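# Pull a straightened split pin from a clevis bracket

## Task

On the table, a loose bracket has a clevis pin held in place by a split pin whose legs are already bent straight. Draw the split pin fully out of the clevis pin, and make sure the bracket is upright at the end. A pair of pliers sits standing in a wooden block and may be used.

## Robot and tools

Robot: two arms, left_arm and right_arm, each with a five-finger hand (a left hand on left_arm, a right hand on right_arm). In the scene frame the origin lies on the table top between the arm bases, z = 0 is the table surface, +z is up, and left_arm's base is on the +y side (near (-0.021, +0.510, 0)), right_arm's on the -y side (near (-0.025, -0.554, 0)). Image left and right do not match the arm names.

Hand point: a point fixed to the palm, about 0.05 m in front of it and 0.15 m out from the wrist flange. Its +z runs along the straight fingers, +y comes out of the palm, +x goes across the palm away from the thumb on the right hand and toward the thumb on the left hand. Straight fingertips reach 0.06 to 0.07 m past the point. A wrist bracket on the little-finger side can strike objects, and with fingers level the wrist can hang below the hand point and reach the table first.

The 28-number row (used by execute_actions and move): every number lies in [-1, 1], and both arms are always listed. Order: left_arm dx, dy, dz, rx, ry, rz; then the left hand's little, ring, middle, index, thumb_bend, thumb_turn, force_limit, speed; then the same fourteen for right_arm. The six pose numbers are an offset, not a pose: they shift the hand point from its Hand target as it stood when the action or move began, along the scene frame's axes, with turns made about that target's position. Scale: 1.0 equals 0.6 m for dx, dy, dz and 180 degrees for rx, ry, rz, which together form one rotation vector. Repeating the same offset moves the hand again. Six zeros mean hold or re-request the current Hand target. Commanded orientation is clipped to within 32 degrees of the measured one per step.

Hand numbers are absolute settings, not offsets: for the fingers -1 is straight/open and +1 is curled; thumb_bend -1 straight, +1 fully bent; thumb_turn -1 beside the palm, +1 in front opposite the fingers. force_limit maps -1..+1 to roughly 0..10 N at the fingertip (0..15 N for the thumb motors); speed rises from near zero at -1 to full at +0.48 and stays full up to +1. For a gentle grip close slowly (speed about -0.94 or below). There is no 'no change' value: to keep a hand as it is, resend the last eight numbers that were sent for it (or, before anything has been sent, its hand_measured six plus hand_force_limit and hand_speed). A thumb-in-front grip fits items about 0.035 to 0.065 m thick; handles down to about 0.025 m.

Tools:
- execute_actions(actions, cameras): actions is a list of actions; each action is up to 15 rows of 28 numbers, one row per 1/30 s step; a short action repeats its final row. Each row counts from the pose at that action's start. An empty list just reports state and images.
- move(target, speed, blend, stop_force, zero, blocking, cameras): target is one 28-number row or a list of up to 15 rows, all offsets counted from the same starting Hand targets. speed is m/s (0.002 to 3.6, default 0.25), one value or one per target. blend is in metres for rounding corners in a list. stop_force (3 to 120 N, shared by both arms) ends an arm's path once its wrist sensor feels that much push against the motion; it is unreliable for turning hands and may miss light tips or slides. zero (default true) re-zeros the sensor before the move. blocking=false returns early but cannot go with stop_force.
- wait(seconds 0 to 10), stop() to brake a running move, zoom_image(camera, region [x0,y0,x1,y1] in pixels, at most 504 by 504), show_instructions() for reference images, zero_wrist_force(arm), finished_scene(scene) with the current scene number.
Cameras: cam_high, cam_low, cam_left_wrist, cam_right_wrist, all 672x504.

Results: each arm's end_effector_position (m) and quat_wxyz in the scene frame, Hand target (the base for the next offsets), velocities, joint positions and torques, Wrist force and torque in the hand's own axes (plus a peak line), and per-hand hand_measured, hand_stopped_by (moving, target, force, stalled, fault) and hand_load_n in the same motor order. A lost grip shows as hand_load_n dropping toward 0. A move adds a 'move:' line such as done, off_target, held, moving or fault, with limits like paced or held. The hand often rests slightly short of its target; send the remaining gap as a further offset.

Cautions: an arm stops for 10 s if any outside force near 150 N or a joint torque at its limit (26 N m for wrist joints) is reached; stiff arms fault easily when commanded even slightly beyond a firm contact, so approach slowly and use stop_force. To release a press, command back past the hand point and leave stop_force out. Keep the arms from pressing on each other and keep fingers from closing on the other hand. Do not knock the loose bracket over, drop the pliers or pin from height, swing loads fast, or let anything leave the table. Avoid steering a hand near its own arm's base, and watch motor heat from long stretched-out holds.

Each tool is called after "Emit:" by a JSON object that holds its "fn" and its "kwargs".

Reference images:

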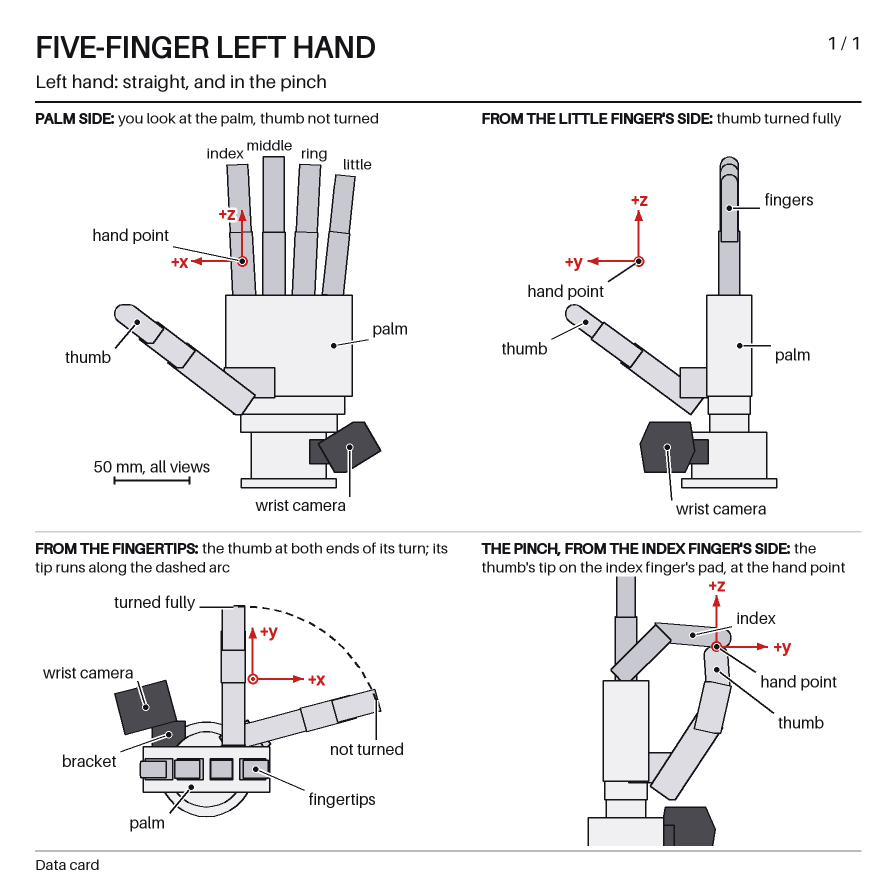

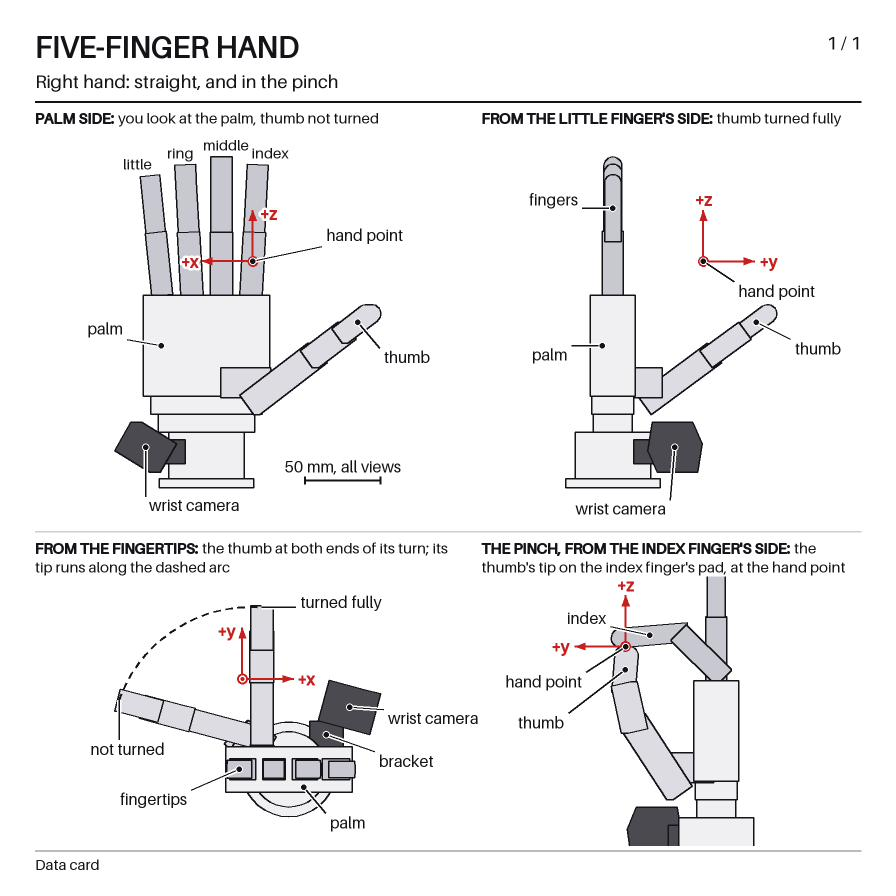

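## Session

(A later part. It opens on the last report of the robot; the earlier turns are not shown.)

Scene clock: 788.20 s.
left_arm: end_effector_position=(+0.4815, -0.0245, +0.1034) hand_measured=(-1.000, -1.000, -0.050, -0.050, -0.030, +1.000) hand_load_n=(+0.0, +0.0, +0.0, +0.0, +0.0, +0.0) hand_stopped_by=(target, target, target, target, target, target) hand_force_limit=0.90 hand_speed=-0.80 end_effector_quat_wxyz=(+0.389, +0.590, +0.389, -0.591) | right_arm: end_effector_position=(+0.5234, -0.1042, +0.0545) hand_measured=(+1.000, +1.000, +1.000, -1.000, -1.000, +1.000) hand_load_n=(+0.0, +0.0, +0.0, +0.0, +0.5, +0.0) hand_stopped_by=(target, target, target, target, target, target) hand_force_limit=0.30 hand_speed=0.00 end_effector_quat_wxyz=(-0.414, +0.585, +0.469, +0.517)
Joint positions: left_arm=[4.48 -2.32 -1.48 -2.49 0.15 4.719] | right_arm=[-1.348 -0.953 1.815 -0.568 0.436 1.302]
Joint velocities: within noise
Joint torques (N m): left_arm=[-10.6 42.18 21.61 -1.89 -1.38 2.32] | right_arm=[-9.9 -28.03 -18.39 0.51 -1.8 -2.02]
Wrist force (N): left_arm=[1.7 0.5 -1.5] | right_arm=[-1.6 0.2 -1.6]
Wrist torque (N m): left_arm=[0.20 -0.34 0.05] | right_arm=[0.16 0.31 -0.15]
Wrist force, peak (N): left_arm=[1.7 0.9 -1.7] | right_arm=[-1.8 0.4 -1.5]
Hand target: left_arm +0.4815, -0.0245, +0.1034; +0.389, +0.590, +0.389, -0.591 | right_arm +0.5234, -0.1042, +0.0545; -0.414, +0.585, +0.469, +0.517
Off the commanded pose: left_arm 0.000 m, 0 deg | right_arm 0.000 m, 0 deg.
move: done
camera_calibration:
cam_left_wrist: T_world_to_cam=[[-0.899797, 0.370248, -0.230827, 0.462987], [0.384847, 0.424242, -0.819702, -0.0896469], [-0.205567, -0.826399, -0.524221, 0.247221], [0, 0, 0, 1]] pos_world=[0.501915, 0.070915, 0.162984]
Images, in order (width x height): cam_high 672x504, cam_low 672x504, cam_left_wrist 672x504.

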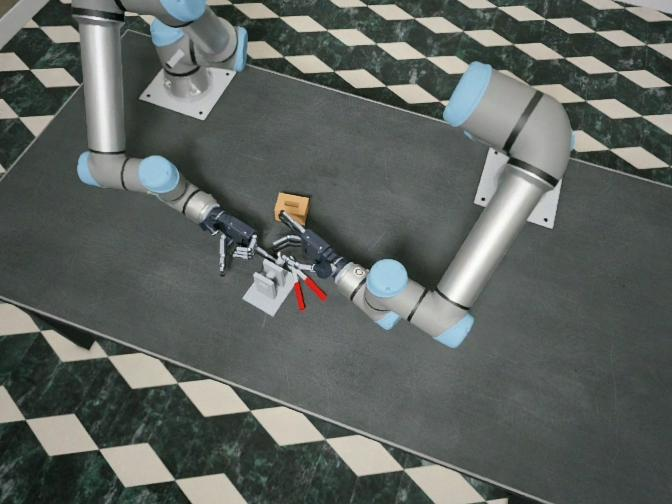

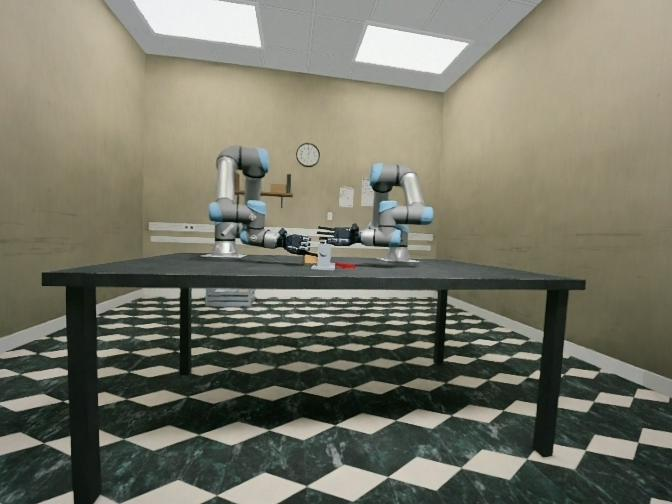

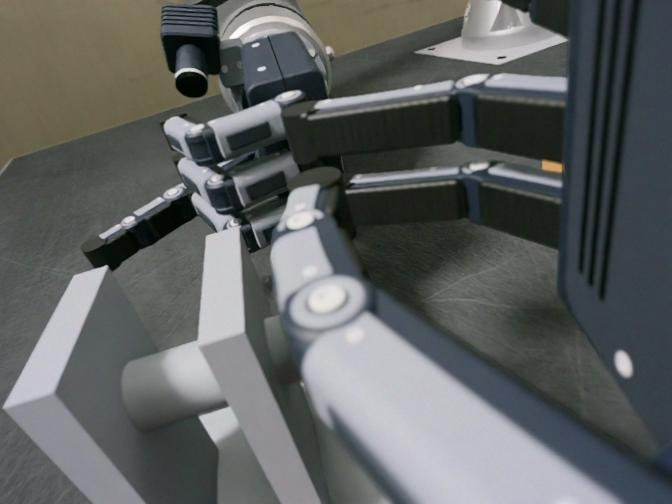

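Emit:
{"fn": "move", "kwargs": {"target": [0,0,0,0,0,0,-1,-1,0.4,0.4,-0.03,1,0.9,-0.92,0,0,0,0,0,0,1,1,1,-1,-1,1,0.3,0], "cameras": ["cam_left_wrist","cam_high","cam_low"]}}

Emit:
{"fn": "zoom_image", "kwargs": {"camera": "cam_high", "region": [240, 210, 320, 280]}}

Emit:
{"fn": "zoom_image", "kwargs": {"camera": "cam_low", "region": [290, 220, 370, 280]}}

Scene clock: 791.40 s.
left_arm: end_effector_position=(+0.4815, -0.0245, +0.1034) hand_measured=(-1.000, -1.000, +0.246, +0.170, -0.030, +1.000) hand_load_n=(+0.0, +0.0, +9.0, +8.5, +2.0, +0.0) hand_stopped_by=(target, target, force, force, target, target) hand_force_limit=0.90 hand_speed=-0.92 end_effector_quat_wxyz=(+0.389, +0.590, +0.389, -0.591) | right_arm: end_effector_position=(+0.5234, -0.1042, +0.0545) hand_measured=(+1.000, +1.000, +1.000, -1.000, -1.000, +1.000) hand_load_n=(+0.0, +0.0, +0.0, +0.0, +0.0, +0.5) hand_stopped_by=(target, target, target, target, target, target) hand_force_limit=0.30 hand_speed=0.00 end_effector_quat_wxyz=(-0.414, +0.585, +0.469, +0.517)
Joint positions: left_arm=[4.48 -2.32 -1.48 -2.49 0.15 4.719] | right_arm=[-1.348 -0.953 1.815 -0.568 0.436 1.302]
Joint velocities: within noise
Joint torques (N m): left_arm=[-1.6 43.43 19.21 -0.96 -1.06 2.3] | right_arm=[-10.16 -28.16 -16.96 0.1 -1.87 -2.03]
Wrist force (N): left_arm=[2.9 0.6 1.0] | right_arm=[-1.6 0.3 -1.3]
Wrist torque (N m): left_arm=[0.22 -0.44 0.05] | right_arm=[0.15 0.30 -0.14]
Wrist force, peak (N): left_arm=[3.2 0.2 1.7] | right_arm=[-1.8 0.2 -1.5]
Hand target: left_arm +0.4815, -0.0245, +0.1034; +0.389, +0.590, +0.389, -0.591 | right_arm +0.5234, -0.1042, +0.0545; -0.414, +0.585, +0.469, +0.517
Off the commanded pose: left_arm 0.000 m, 0 deg | right_arm 0.000 m, 0 deg.
move: done
camera_calibration:
cam_left_wrist: T_world_to_cam=[[-0.899797, 0.370248, -0.230827, 0.462987], [0.384847, 0.424242, -0.819702, -0.0896469], [-0.205567, -0.826399, -0.524221, 0.247221], [0, 0, 0, 1]] pos_world=[0.501915, 0.070915, 0.162984]
Images, in order (width x height): cam_high 672x504, cam_low 672x504, cam_left_wrist 672x504.

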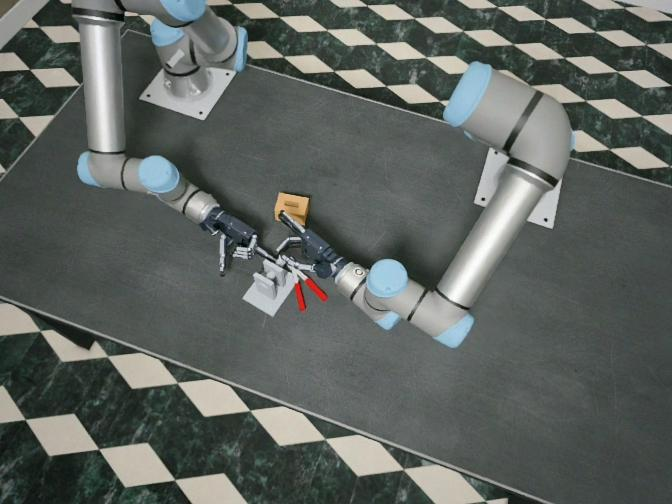

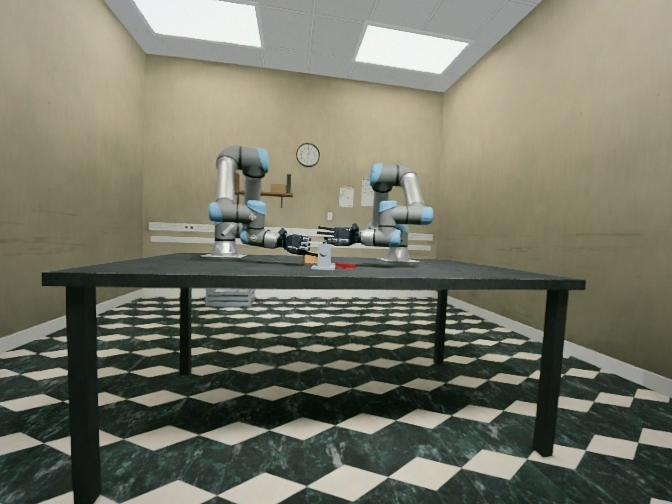

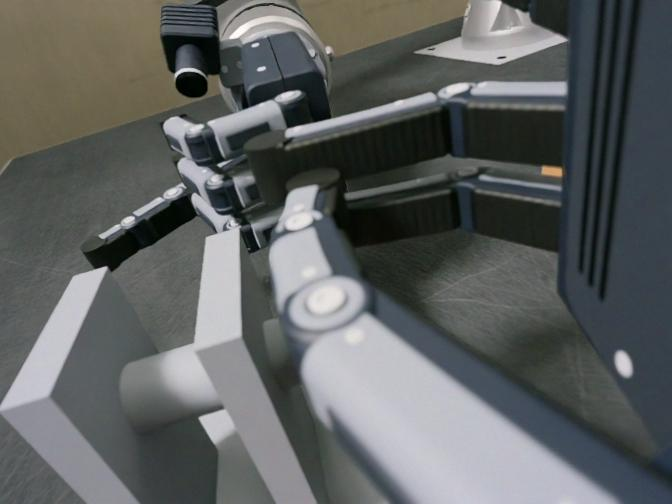

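Scaled by 6.300 from the camera's 672x504 image, which has a finer 960x720 frame.

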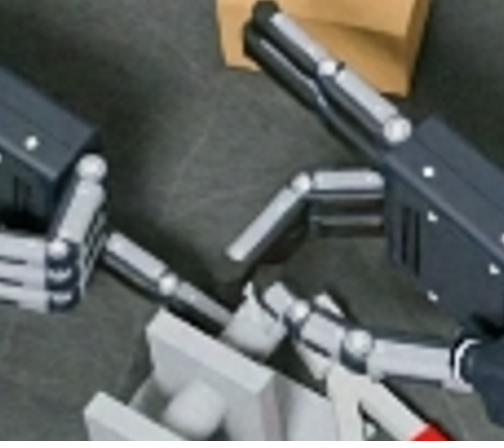

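Scaled by 6.300 from the camera's 672x504 image, which has a finer 960x720 frame.

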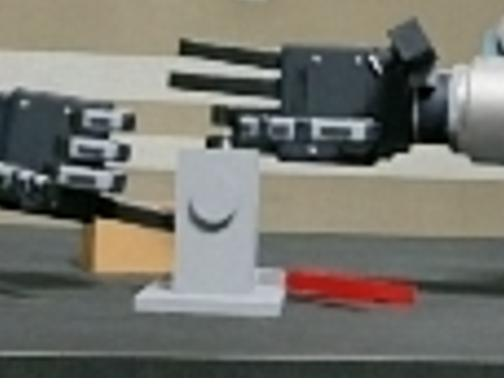

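Emit:
{"fn": "move", "kwargs": {"target": [0,0,0.05,0,0,0,-1,-1,0.4,0.4,-0.03,1,0.9,-0.92,0,0,0.0145,0,0,0,1,1,1,-1,-1,1,0.3,0], "speed": 0.01, "stop_force": 16, "cameras": ["cam_left_wrist","cam_high","cam_low"]}}

Emit:
{"fn": "zoom_image", "kwargs": {"camera": "cam_high", "region": [240, 210, 320, 280]}}

Emit:
{"fn": "zoom_image", "kwargs": {"camera": "cam_low", "region": [290, 220, 370, 280]}}

Scene clock: 796.77 s.
left_arm: end_effector_position=(+0.4815, -0.0245, +0.1334) hand_measured=(-1.000, -1.000, +0.246, +0.170, -0.030, +1.000) hand_load_n=(+0.0, +0.0, +9.5, +0.5, +2.0, +0.0) hand_stopped_by=(target, target, force, force, target, target) hand_force_limit=0.90 hand_speed=-0.92 end_effector_quat_wxyz=(+0.389, +0.590, +0.389, -0.591) | right_arm: end_effector_position=(+0.5234, -0.1042, +0.0632) hand_measured=(+1.000, +1.000, +1.000, -1.000, -1.000, +1.000) hand_load_n=(+0.0, +0.0, +0.0, +0.0, +0.0, +0.5) hand_stopped_by=(target, target, target, target, target, target) hand_force_limit=0.30 hand_speed=0.00 end_effector_quat_wxyz=(-0.414, +0.585, +0.469, +0.517)
Joint positions: left_arm=[4.48 -2.278 -1.464 -2.547 0.15 4.719] | right_arm=[-1.348 -0.969 1.812 -0.549 0.436 1.302]
Joint velocities: within noise
Joint torques (N m): left_arm=[-3 53.79 23.13 -1.85 -0.65 2.26] | right_arm=[-9.26 -54.52 -21.11 1.62 -1.68 -0.05]
Wrist force (N): left_arm=[1.6 0.4 -1.5] | right_arm=[-1.5 0.1 -1.4]
Wrist torque (N m): left_arm=[0.21 -0.34 0.04] | right_arm=[0.14 0.29 -0.14]
Wrist force, peak (N): left_arm=[8.3 -0.2 -0.9] | right_arm=[-1.8 0.2 -1.7]
Hand target: left_arm +0.4815, -0.0245, +0.1334; +0.389, +0.590, +0.389, -0.591 | right_arm +0.5234, -0.1042, +0.0632; -0.414, +0.585, +0.469, +0.517
Off the commanded pose: left_arm 0.000 m, 0 deg | right_arm 0.000 m, 0 deg.
move: done
camera_calibration:
cam_left_wrist: T_world_to_cam=[[-0.899797, 0.370248, -0.230827, 0.469912], [0.384847, 0.424242, -0.819702, -0.0650558], [-0.205567, -0.826399, -0.524221, 0.262948], [0, 0, 0, 1]] pos_world=[0.501915, 0.070915, 0.192984]
Images, in order (width x height): cam_high 672x504, cam_low 672x504, cam_left_wrist 672x504.

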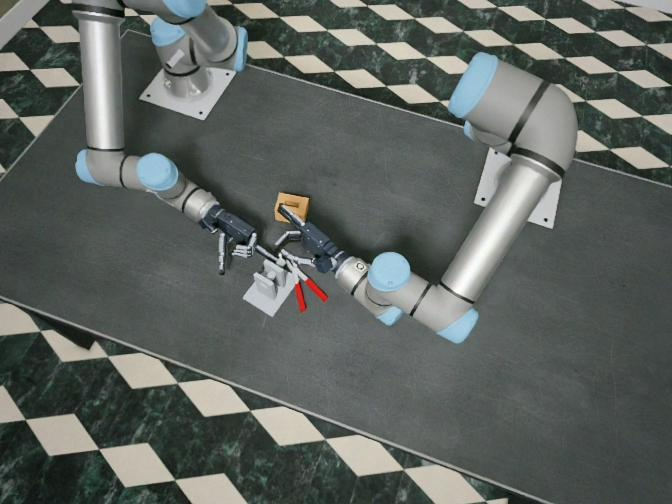

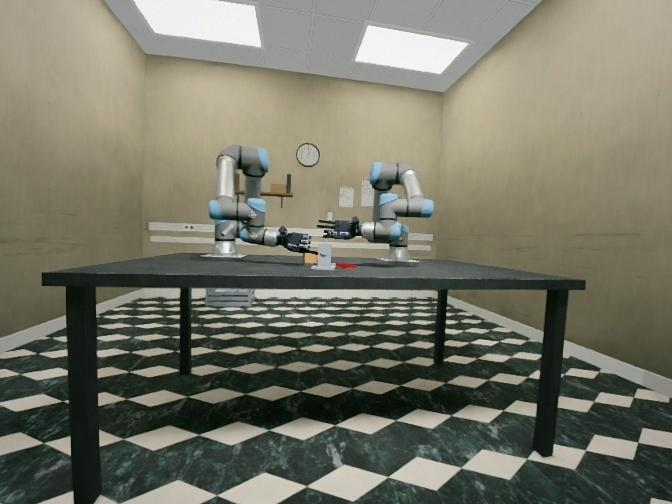

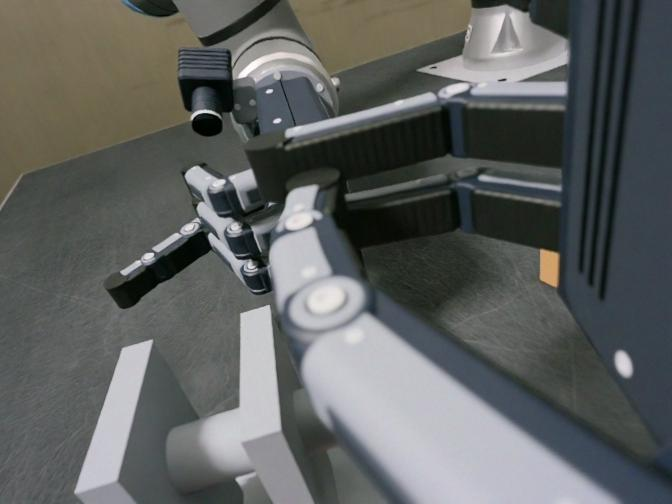

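Scaled by 6.300 from the camera's 672x504 image, which has a finer 960x720 frame.

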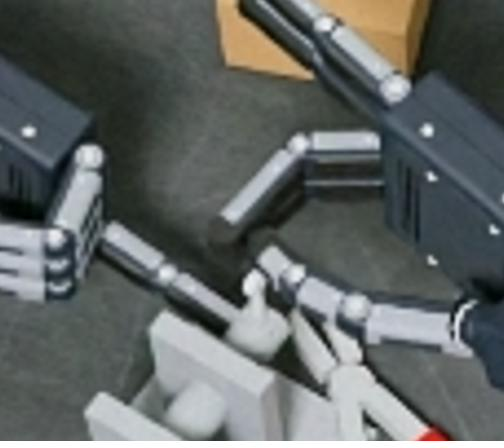

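Scaled by 6.300 from the camera's 672x504 image, which has a finer 960x720 frame.

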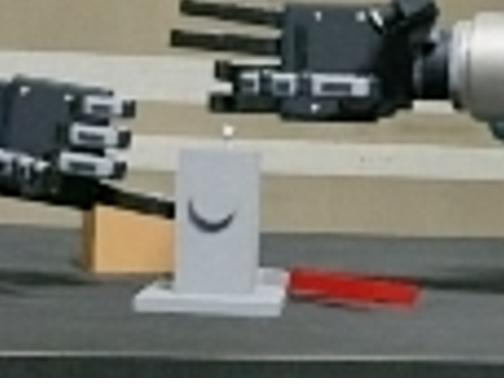

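Emit:
{"fn": "move", "kwargs": {"target": [[0.0,0.05,0.04,0,0,0,-1,-1,-0.05,-0.05,-0.03,1,0.9,-0.8,0,0,-0.0137,0,0,0,1,1,1,-1,-1,1,0.3,0],[0.031,0.474,0.11,0,0,0,-1,-1,-0.05,-0.05,-0.03,1,0.9,-0.8,-0.0327,-0.1463,-0.0137,0,0,0,1,1,1,-1,-1,1,0.3,0],[0.031,0.474,0.11,0,0,0,-1,-1,-0.05,-0.05,-0.03,1,0.9,-0.8,-0.0327,-0.1463,0.24,0,0,0,1,1,1,-1,-1,1,0.3,0]], "speed": 0.12, "cameras": ["cam_left_wrist"]}}

Emit:
{"fn": "move", "kwargs": {"target": [[0,0,0,0,0,0,-1,-1,-0.05,-0.05,-0.03,1,0.9,-0.8,0,0,0,0,0,-0.5,-1,-1,-1,-0.15,-0.03,1,0.9,0],[0,0,0,0,0,0,-1,-1,-0.05,-0.05,-0.03,1,0.9,-0.8,-0.053,0.3608,0,0,0,-0.5,-1,-1,-1,-0.15,-0.03,1,0.9,0]], "speed": 0.25}}

Scene clock: 824.87 s.
left_arm: end_effector_position=(+0.5001, +0.2599, +0.1994) hand_measured=(-1.000, -1.000, -0.050, -0.050, -0.030, +1.000) hand_load_n=(+0.0, +0.0, +0.0, +0.0, +0.0, +0.0) hand_stopped_by=(target, target, target, target, target, target) hand_force_limit=0.90 hand_speed=-0.80 end_effector_quat_wxyz=(+0.389, +0.590, +0.389, -0.591) | right_arm: end_effector_position=(+0.5038, -0.1919, +0.2072) hand_measured=(+1.000, +1.000, +1.000, -1.000, -1.000, +1.000) hand_load_n=(+0.0, +0.0, +0.0, +0.0, +0.0, +0.0) hand_stopped_by=(target, target, target, target, target, target) hand_force_limit=0.30 hand_speed=0.00 end_effector_quat_wxyz=(-0.414, +0.585, +0.469, +0.517)
Joint positions: left_arm=[4.981 -2.093 -1.588 -2.604 0.651 4.714] | right_arm=[-1.539 -1.249 1.813 -0.064 0.259 1.084]
Joint velocities: within noise
Joint torques (N m): left_arm=[12.19 46.48 20.66 -2.24 1.12 2.13] | right_arm=[-10.61 -46.15 -24.29 2.54 -2.36 -2.1]
Wrist force (N): left_arm=[2.2 0.9 -1.5] | right_arm=[-1.6 0.1 -1.5]
Wrist torque (N m): left_arm=[0.27 -0.38 0.11] | right_arm=[0.14 0.30 -0.14]
Wrist force, peak (N): left_arm=[2.2 0.6 -2.2] | right_arm=[-2.1 0.3 -1.5]
Hand target: left_arm +0.5001, +0.2599, +0.1994; +0.389, +0.590, +0.389, -0.591 | right_arm +0.5038, -0.1920, +0.2072; -0.414, +0.585, +0.469, +0.517
Off the commanded pose: left_arm 0.000 m, 0 deg | right_arm 0.000 m, 0 deg.
move: done
camera_calibration:
cam_left_wrist: T_world_to_cam=[[-0.899797, 0.370248, -0.230827, 0.396584], [0.384847, 0.424242, -0.819702, -0.138768], [-0.205567, -0.826399, -0.524221, 0.536398], [0, 0, 0, 1]] pos_world=[0.520515, 0.355315, 0.258984]
Images, in order (width x height): cam_left_wrist 672x504.

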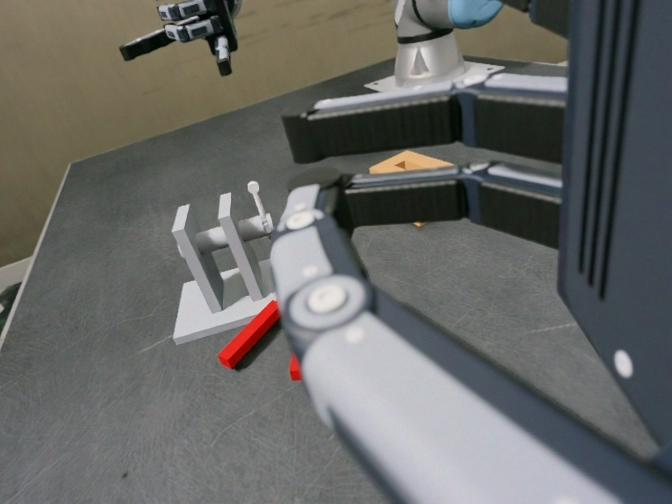

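Scene clock: 831.03 s.
left_arm: end_effector_position=(+0.5001, +0.2599, +0.1994) hand_measured=(-1.000, -1.000, -0.050, -0.050, -0.030, +1.000) hand_load_n=(+0.0, +0.0, +0.0, +0.0, +0.0, +0.0) hand_stopped_by=(target, target, target, target, target, target) hand_force_limit=0.90 hand_speed=-0.80 end_effector_quat_wxyz=(+0.389, +0.590, +0.389, -0.591) | right_arm: end_effector_position=(+0.4719, +0.0245, +0.2072) hand_measured=(-1.000, -1.000, -1.000, -0.150, -0.030, +1.000) hand_load_n=(+0.0, +0.0, +0.0, +0.0, -0.5, +0.5) hand_stopped_by=(target, target, target, target, target, target) hand_force_limit=0.90 hand_speed=0.00 end_effector_quat_wxyz=(+0.073, +0.744, -0.082, +0.659)
Joint positions: left_arm=[4.981 -2.093 -1.588 -2.604 0.651 4.714] | right_arm=[-0.532 -0.502 0.516 0.343 2.785 1.906]
Joint velocities: within noise
Joint torques (N m): left_arm=[11.03 45.09 12.37 -1.76 1.08 2.01] | right_arm=[-7.67 -47.73 -27.92 2.17 2.09 1.7]
Wrist force (N): left_arm=[2.2 0.7 -1.6] | right_arm=[-1.5 -0.1 -1.3]
Wrist torque (N m): left_arm=[0.26 -0.38 0.12] | right_arm=[0.12 0.27 -0.15]
Wrist force, peak (N): left_arm=[2.5 0.7 -1.7] | right_arm=[-1.8 -1.0 -2.2]
Hand target: left_arm +0.5001, +0.2599, +0.1994; +0.389, +0.590, +0.389, -0.591 | right_arm +0.4720, +0.0245, +0.2072; +0.073, +0.745, -0.082, +0.658
Off the commanded pose: left_arm 0.000 m, 0 deg | right_arm 0.000 m, 0 deg.
move: done
camera_calibration:
cam_left_wrist: T_world_to_cam=[[-0.899797, 0.370248, -0.230827, 0.396584], [0.384847, 0.424242, -0.819702, -0.138768], [-0.205567, -0.826399, -0.524221, 0.536398], [0, 0, 0, 1]] pos_world=[0.520515, 0.355315, 0.258984]
cam_right_wrist: T_world_to_cam=[[-0.195681, -0.941938, 0.272878, 0.0559739], [-0.644375, -0.086257, -0.759829, 0.464245], [0.739249, -0.32452, -0.590082, -0.101926], [0, 0, 0, 1]] pos_world=[0.38545, 0.0596912, 0.277328]

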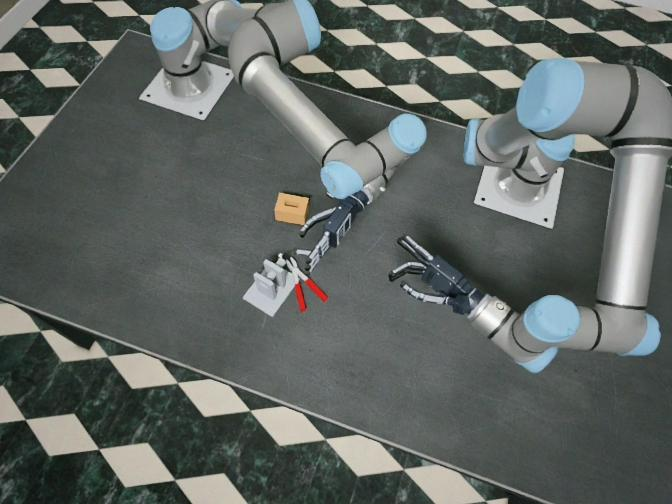

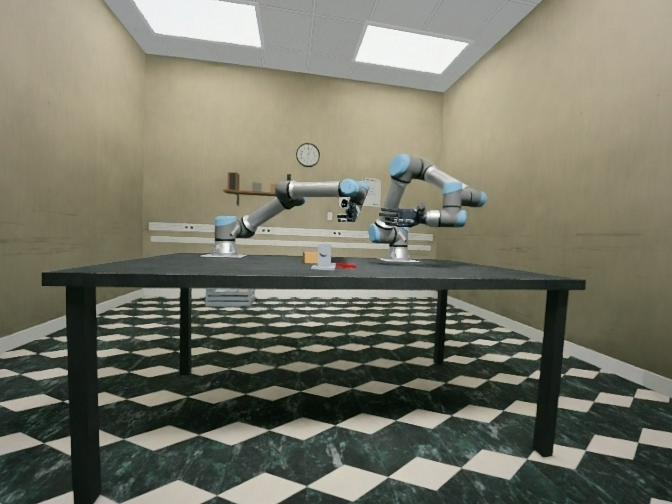

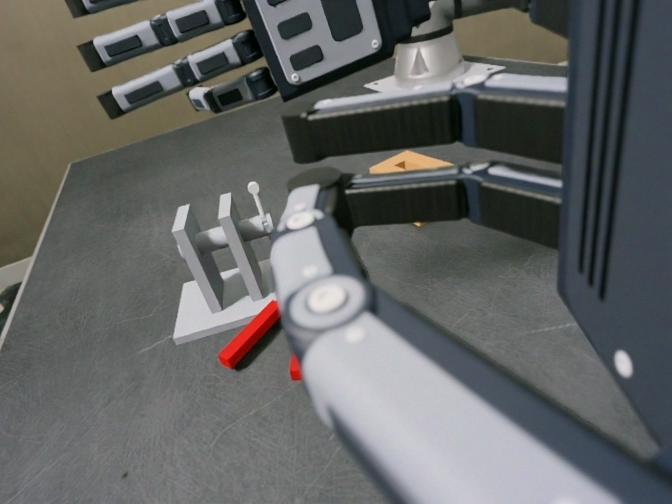

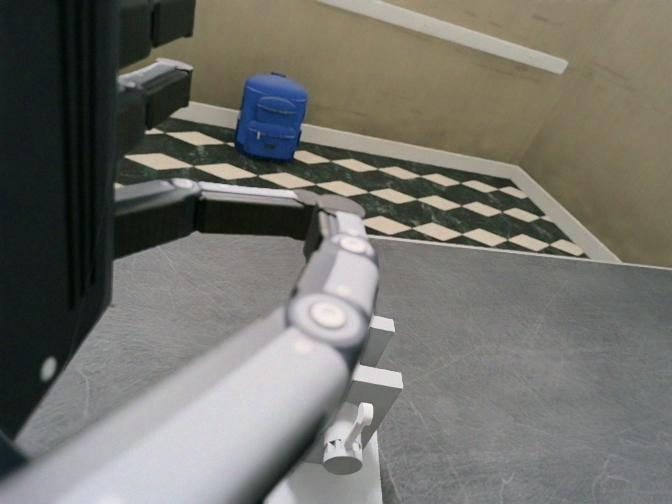

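Emit:
{"fn": "zoom_image", "kwargs": {"camera": "cam_right_wrist", "region": [290, 370, 430, 490]}}

Emit:
{"fn": "zoom_image", "kwargs": {"camera": "cam_left_wrist", "region": [200, 160, 300, 260]}}

Scaled by 3.600 from the camera's 672x504 image, which has a finer 960x720 frame.

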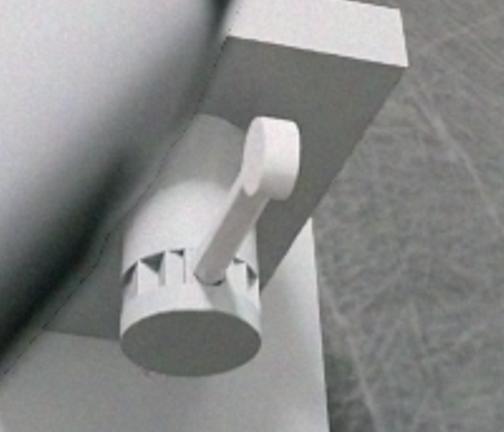

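Scaled by 5.040 from the camera's 672x504 image, which has a finer 960x720 frame.

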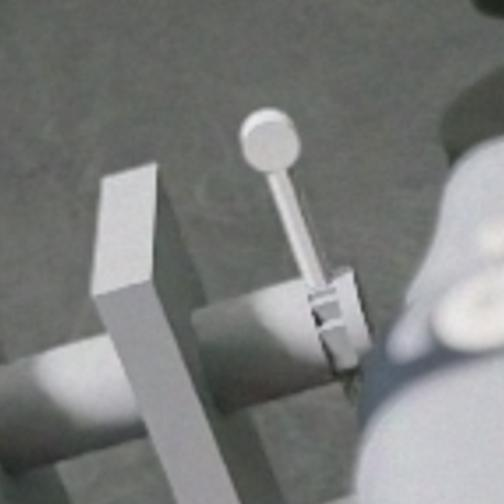

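Emit:
{"fn": "move", "kwargs": {"target": [0,0,0,0,0,0,-1,-1,-0.05,-0.05,-0.03,1,0.9,-0.8,0,0.0333,-0.0867,0,0,0,-1,-1,-1,-0.15,-0.03,1,0.9,0], "speed": 0.12, "cameras": ["cam_left_wrist","cam_right_wrist","cam_high"]}}

Emit:
{"fn": "zoom_image", "kwargs": {"camera": "cam_right_wrist", "region": [290, 250, 470, 420]}}

Emit:
{"fn": "zoom_image", "kwargs": {"camera": "cam_high", "region": [240, 210, 340, 300]}}

Scene clock: 840.20 s.
left_arm: end_effector_position=(+0.5001, +0.2599, +0.1994) hand_measured=(-1.000, -1.000, -0.050, -0.050, -0.030, +1.000) hand_load_n=(+0.0, -0.5, +0.0, +0.0, +0.0, +0.5) hand_stopped_by=(target, target, target, target, target, target) hand_force_limit=0.90 hand_speed=-0.80 end_effector_quat_wxyz=(+0.389, +0.590, +0.389, -0.591) | right_arm: end_effector_position=(+0.4720, +0.0445, +0.1552) hand_measured=(-1.000, -1.000, -1.000, -0.150, -0.030, +1.000) hand_load_n=(+0.0, +0.0, +0.0, +0.0, +0.0, +0.0) hand_stopped_by=(target, target, target, target, target, target) hand_force_limit=0.90 hand_speed=0.00 end_effector_quat_wxyz=(+0.073, +0.745, -0.082, +0.658)
Joint positions: left_arm=[4.981 -2.093 -1.588 -2.604 0.651 4.714] | right_arm=[-0.518 -0.388 0.423 0.337 2.798 1.923]
Joint velocities: within noise
Joint torques (N m): left_arm=[9.67 42.48 14.25 -0.91 0.63 1.86] | right_arm=[12.66 -49.86 -27.81 2.09 2.13 1.72]
Wrist force (N): left_arm=[2.3 0.7 -1.5] | right_arm=[-1.4 -0.1 -1.3]
Wrist torque (N m): left_arm=[0.25 -0.39 0.13] | right_arm=[0.12 0.24 -0.15]
Wrist force, peak (N): left_arm=[2.5 0.7 -1.8] | right_arm=[-2.1 -0.3 -1.2]
Hand target: left_arm +0.5001, +0.2599, +0.1994; +0.389, +0.590, +0.389, -0.591 | right_arm +0.4720, +0.0445, +0.1552; +0.073, +0.745, -0.082, +0.658
Off the commanded pose: left_arm 0.000 m, 0 deg | right_arm 0.000 m, 0 deg.
move: done
camera_calibration:
cam_left_wrist: T_world_to_cam=[[-0.899797, 0.370248, -0.230827, 0.396584], [0.384847, 0.424242, -0.819702, -0.138768], [-0.205567, -0.826399, -0.524221, 0.536398], [0, 0, 0, 1]] pos_world=[0.520515, 0.355315, 0.258984]
cam_right_wrist: T_world_to_cam=[[-0.196048, -0.94185, 0.272916, 0.0891407], [-0.645086, -0.085739, -0.759285, 0.426775], [0.738532, -0.32491, -0.590765, -0.125745], [0, 0, 0, 1]] pos_world=[0.385649, 0.0796925, 0.22543]
Images, in order (width x height): cam_high 672x504, cam_left_wrist 672x504, cam_right_wrist 672x504.

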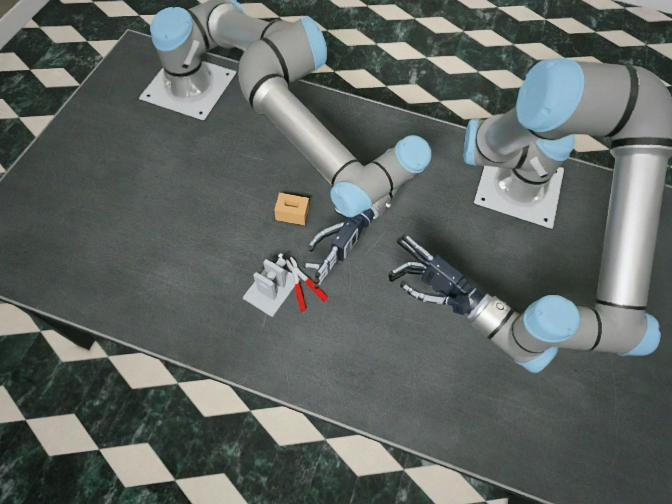

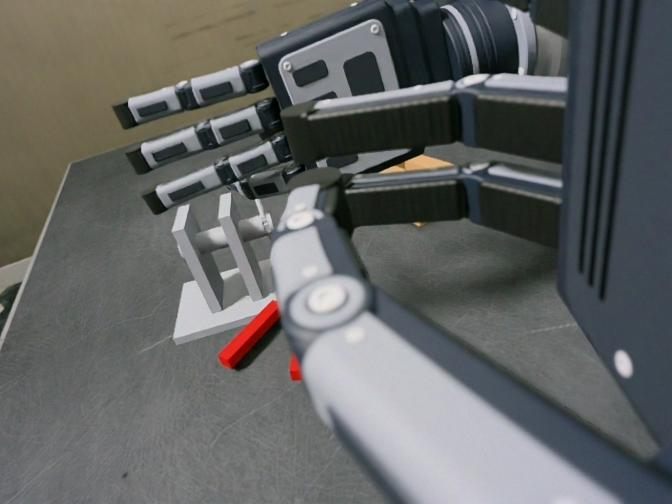

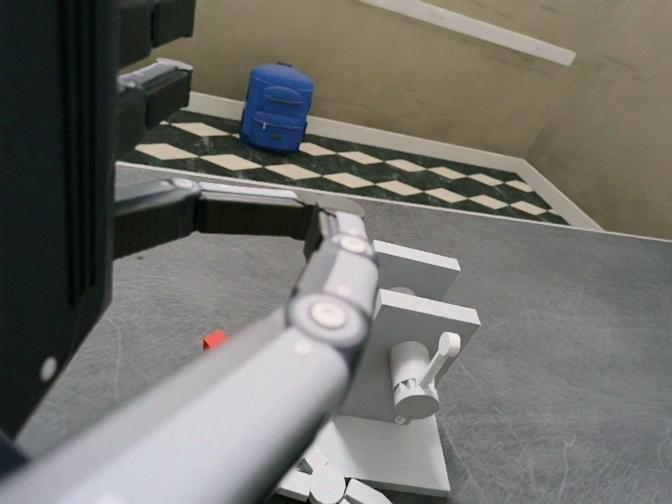

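Scaled by 2.800 from the camera's 672x504 image, which has a finer 960x720 frame.

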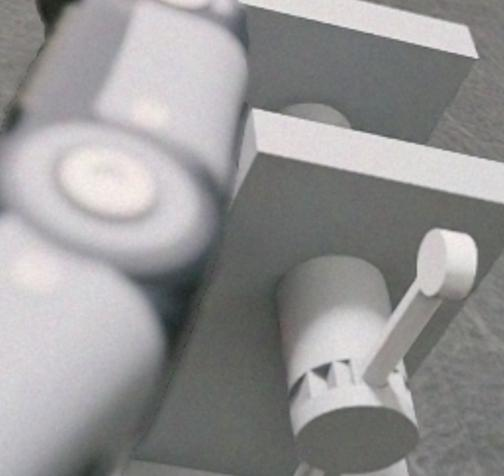

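Scaled by 5.040 from the camera's 672x504 image, which has a finer 960x720 frame.

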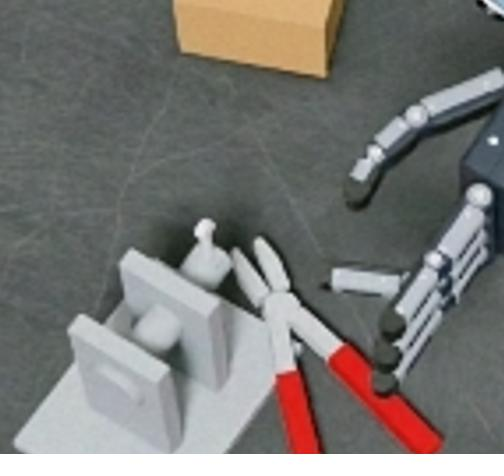

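Emit:
{"fn": "move", "kwargs": {"target": [0,0,0,0,0,0,-1,-1,-0.05,-0.05,-0.03,1,0.9,-0.8,0.015,-0.0133,-0.075,0,0,0,-1,-1,-1,-0.15,-0.03,1,0.9,0], "speed": 0.12, "cameras": ["cam_left_wrist","cam_right_wrist","cam_high","cam_low"]}}

Emit:
{"fn": "zoom_image", "kwargs": {"camera": "cam_right_wrist", "region": [300, 150, 500, 320]}}

Emit:
{"fn": "zoom_image", "kwargs": {"camera": "cam_high", "region": [240, 210, 340, 300]}}

Emit:
{"fn": "zoom_image", "kwargs": {"camera": "cam_low", "region": [290, 210, 390, 280]}}

Emit:
{"fn": "zoom_image", "kwargs": {"camera": "cam_left_wrist", "region": [120, 100, 320, 260]}}

Scene clock: 848.43 s.
left_arm: end_effector_position=(+0.5001, +0.2599, +0.1994) hand_measured=(-1.000, -1.000, -0.050, -0.050, -0.030, +1.000) hand_load_n=(+0.0, +0.0, +0.0, +0.0, +0.0, +0.0) hand_stopped_by=(target, target, target, target, target, target) hand_force_limit=0.90 hand_speed=-0.80 end_effector_quat_wxyz=(+0.389, +0.590, +0.389, -0.591) | right_arm: end_effector_position=(+0.4810, +0.0365, +0.1102) hand_measured=(-1.000, -1.000, -1.000, -0.150, -0.030, +1.000) hand_load_n=(+0.0, +0.0, +0.0, +0.0, +0.0, +0.0) hand_stopped_by=(target, target, target, target, target, target) hand_force_limit=0.90 hand_speed=0.00 end_effector_quat_wxyz=(+0.073, +0.745, -0.082, +0.658)
Joint positions: left_arm=[4.981 -2.093 -1.588 -2.604 0.651 4.714] | right_arm=[-0.534 -0.394 0.549 0.203 2.784 1.907]
Joint velocities: within noise
Joint torques (N m): left_arm=[8.83 39.19 15.18 -0.31 0.52 1.99] | right_arm=[-10.57 -77.57 -10.21 -1.31 -1.1 -1.98]
Wrist force (N): left_arm=[2.2 0.6 -1.4] | right_arm=[-1.5 0.1 -1.3]
Wrist torque (N m): left_arm=[0.23 -0.39 0.12] | right_arm=[0.14 0.26 -0.15]
Wrist force, peak (N): left_arm=[2.6 0.7 -1.6] | right_arm=[-2.3 0.1 -1.1]
Hand target: left_arm +0.5001, +0.2599, +0.1994; +0.389, +0.590, +0.389, -0.591 | right_arm +0.4810, +0.0365, +0.1102; +0.073, +0.745, -0.082, +0.658
Off the commanded pose: left_arm 0.000 m, 0 deg | right_arm 0.000 m, 0 deg.
move: done
camera_calibration:
cam_left_wrist: T_world_to_cam=[[-0.899797, 0.370248, -0.230827, 0.396584], [0.384847, 0.424242, -0.819702, -0.138768], [-0.205567, -0.826399, -0.524221, 0.536398], [0, 0, 0, 1]] pos_world=[0.520515, 0.355315, 0.258984]
cam_right_wrist: T_world_to_cam=[[-0.196184, -0.941836, 0.272869, 0.0958073], [-0.645274, -0.0855301, -0.759148, 0.397771], [0.738331, -0.325008, -0.590963, -0.161421], [0, 0, 0, 1]] pos_world=[0.394649, 0.0717929, 0.18043]

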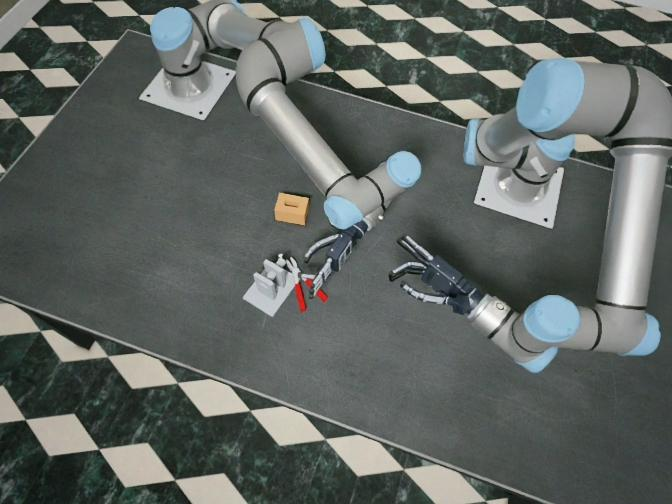

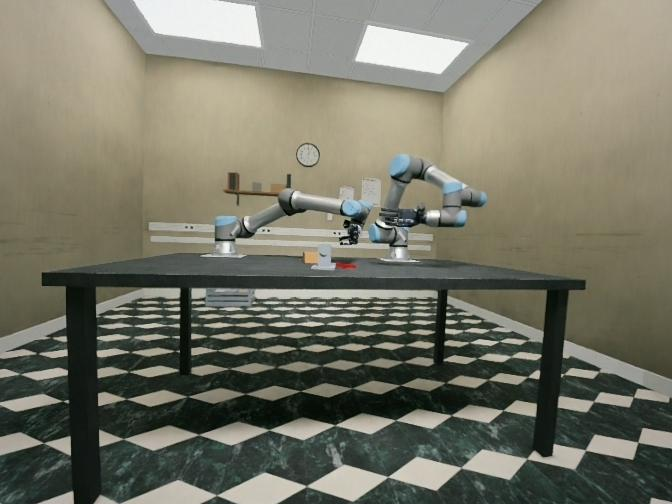

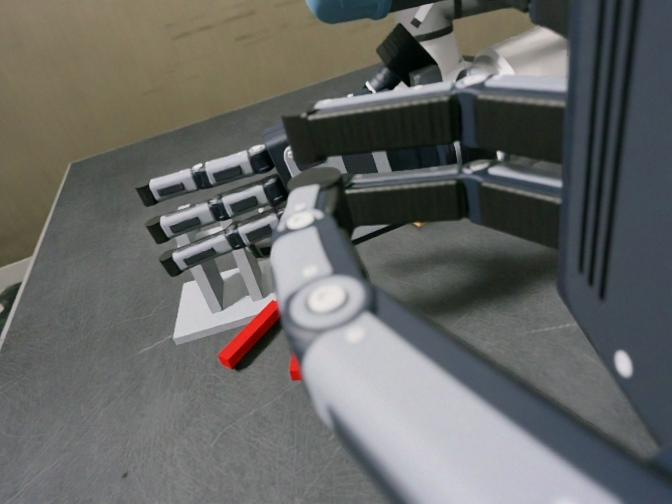

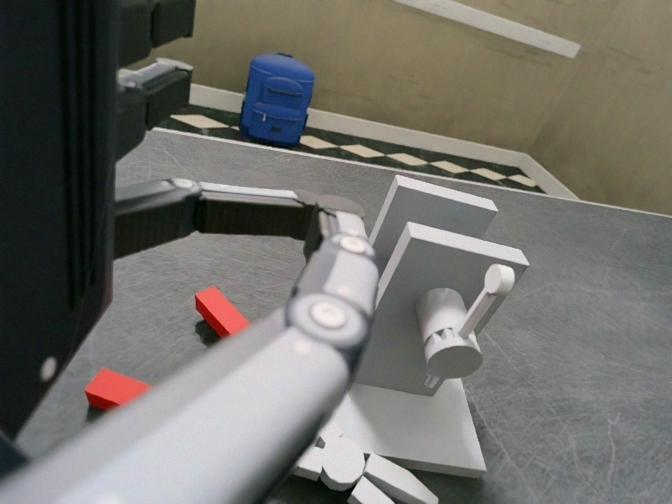

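Scaled by 2.520 from the camera's 672x504 image, which has a finer 960x720 frame.

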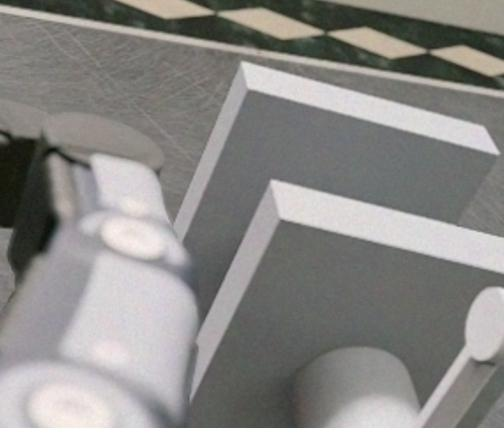

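Scaled by 5.040 from the camera's 672x504 image, which has a finer 960x720 frame.

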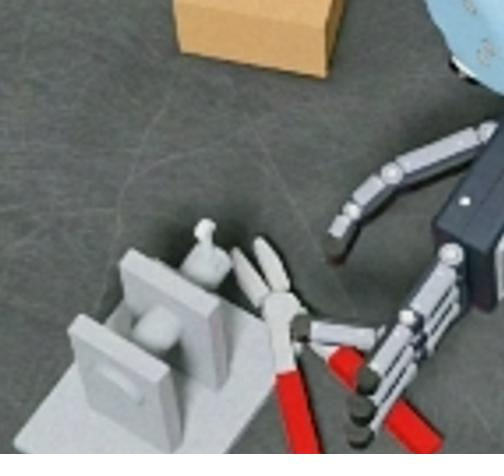

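Scaled by 5.040 from the camera's 672x504 image, which has a finer 960x720 frame.

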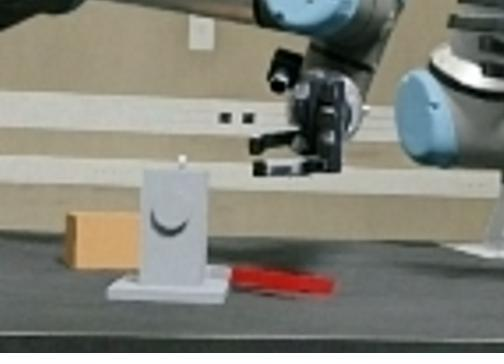

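Scaled by 2.520 from the camera's 672x504 image, which has a finer 960x720 frame.

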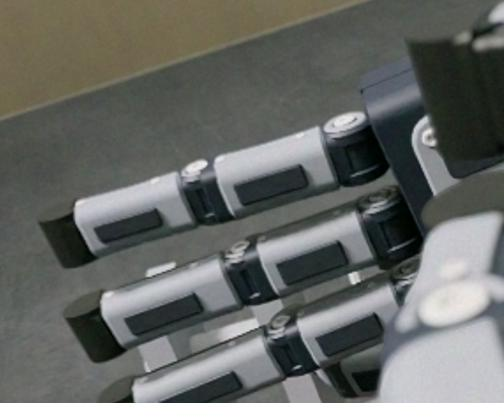

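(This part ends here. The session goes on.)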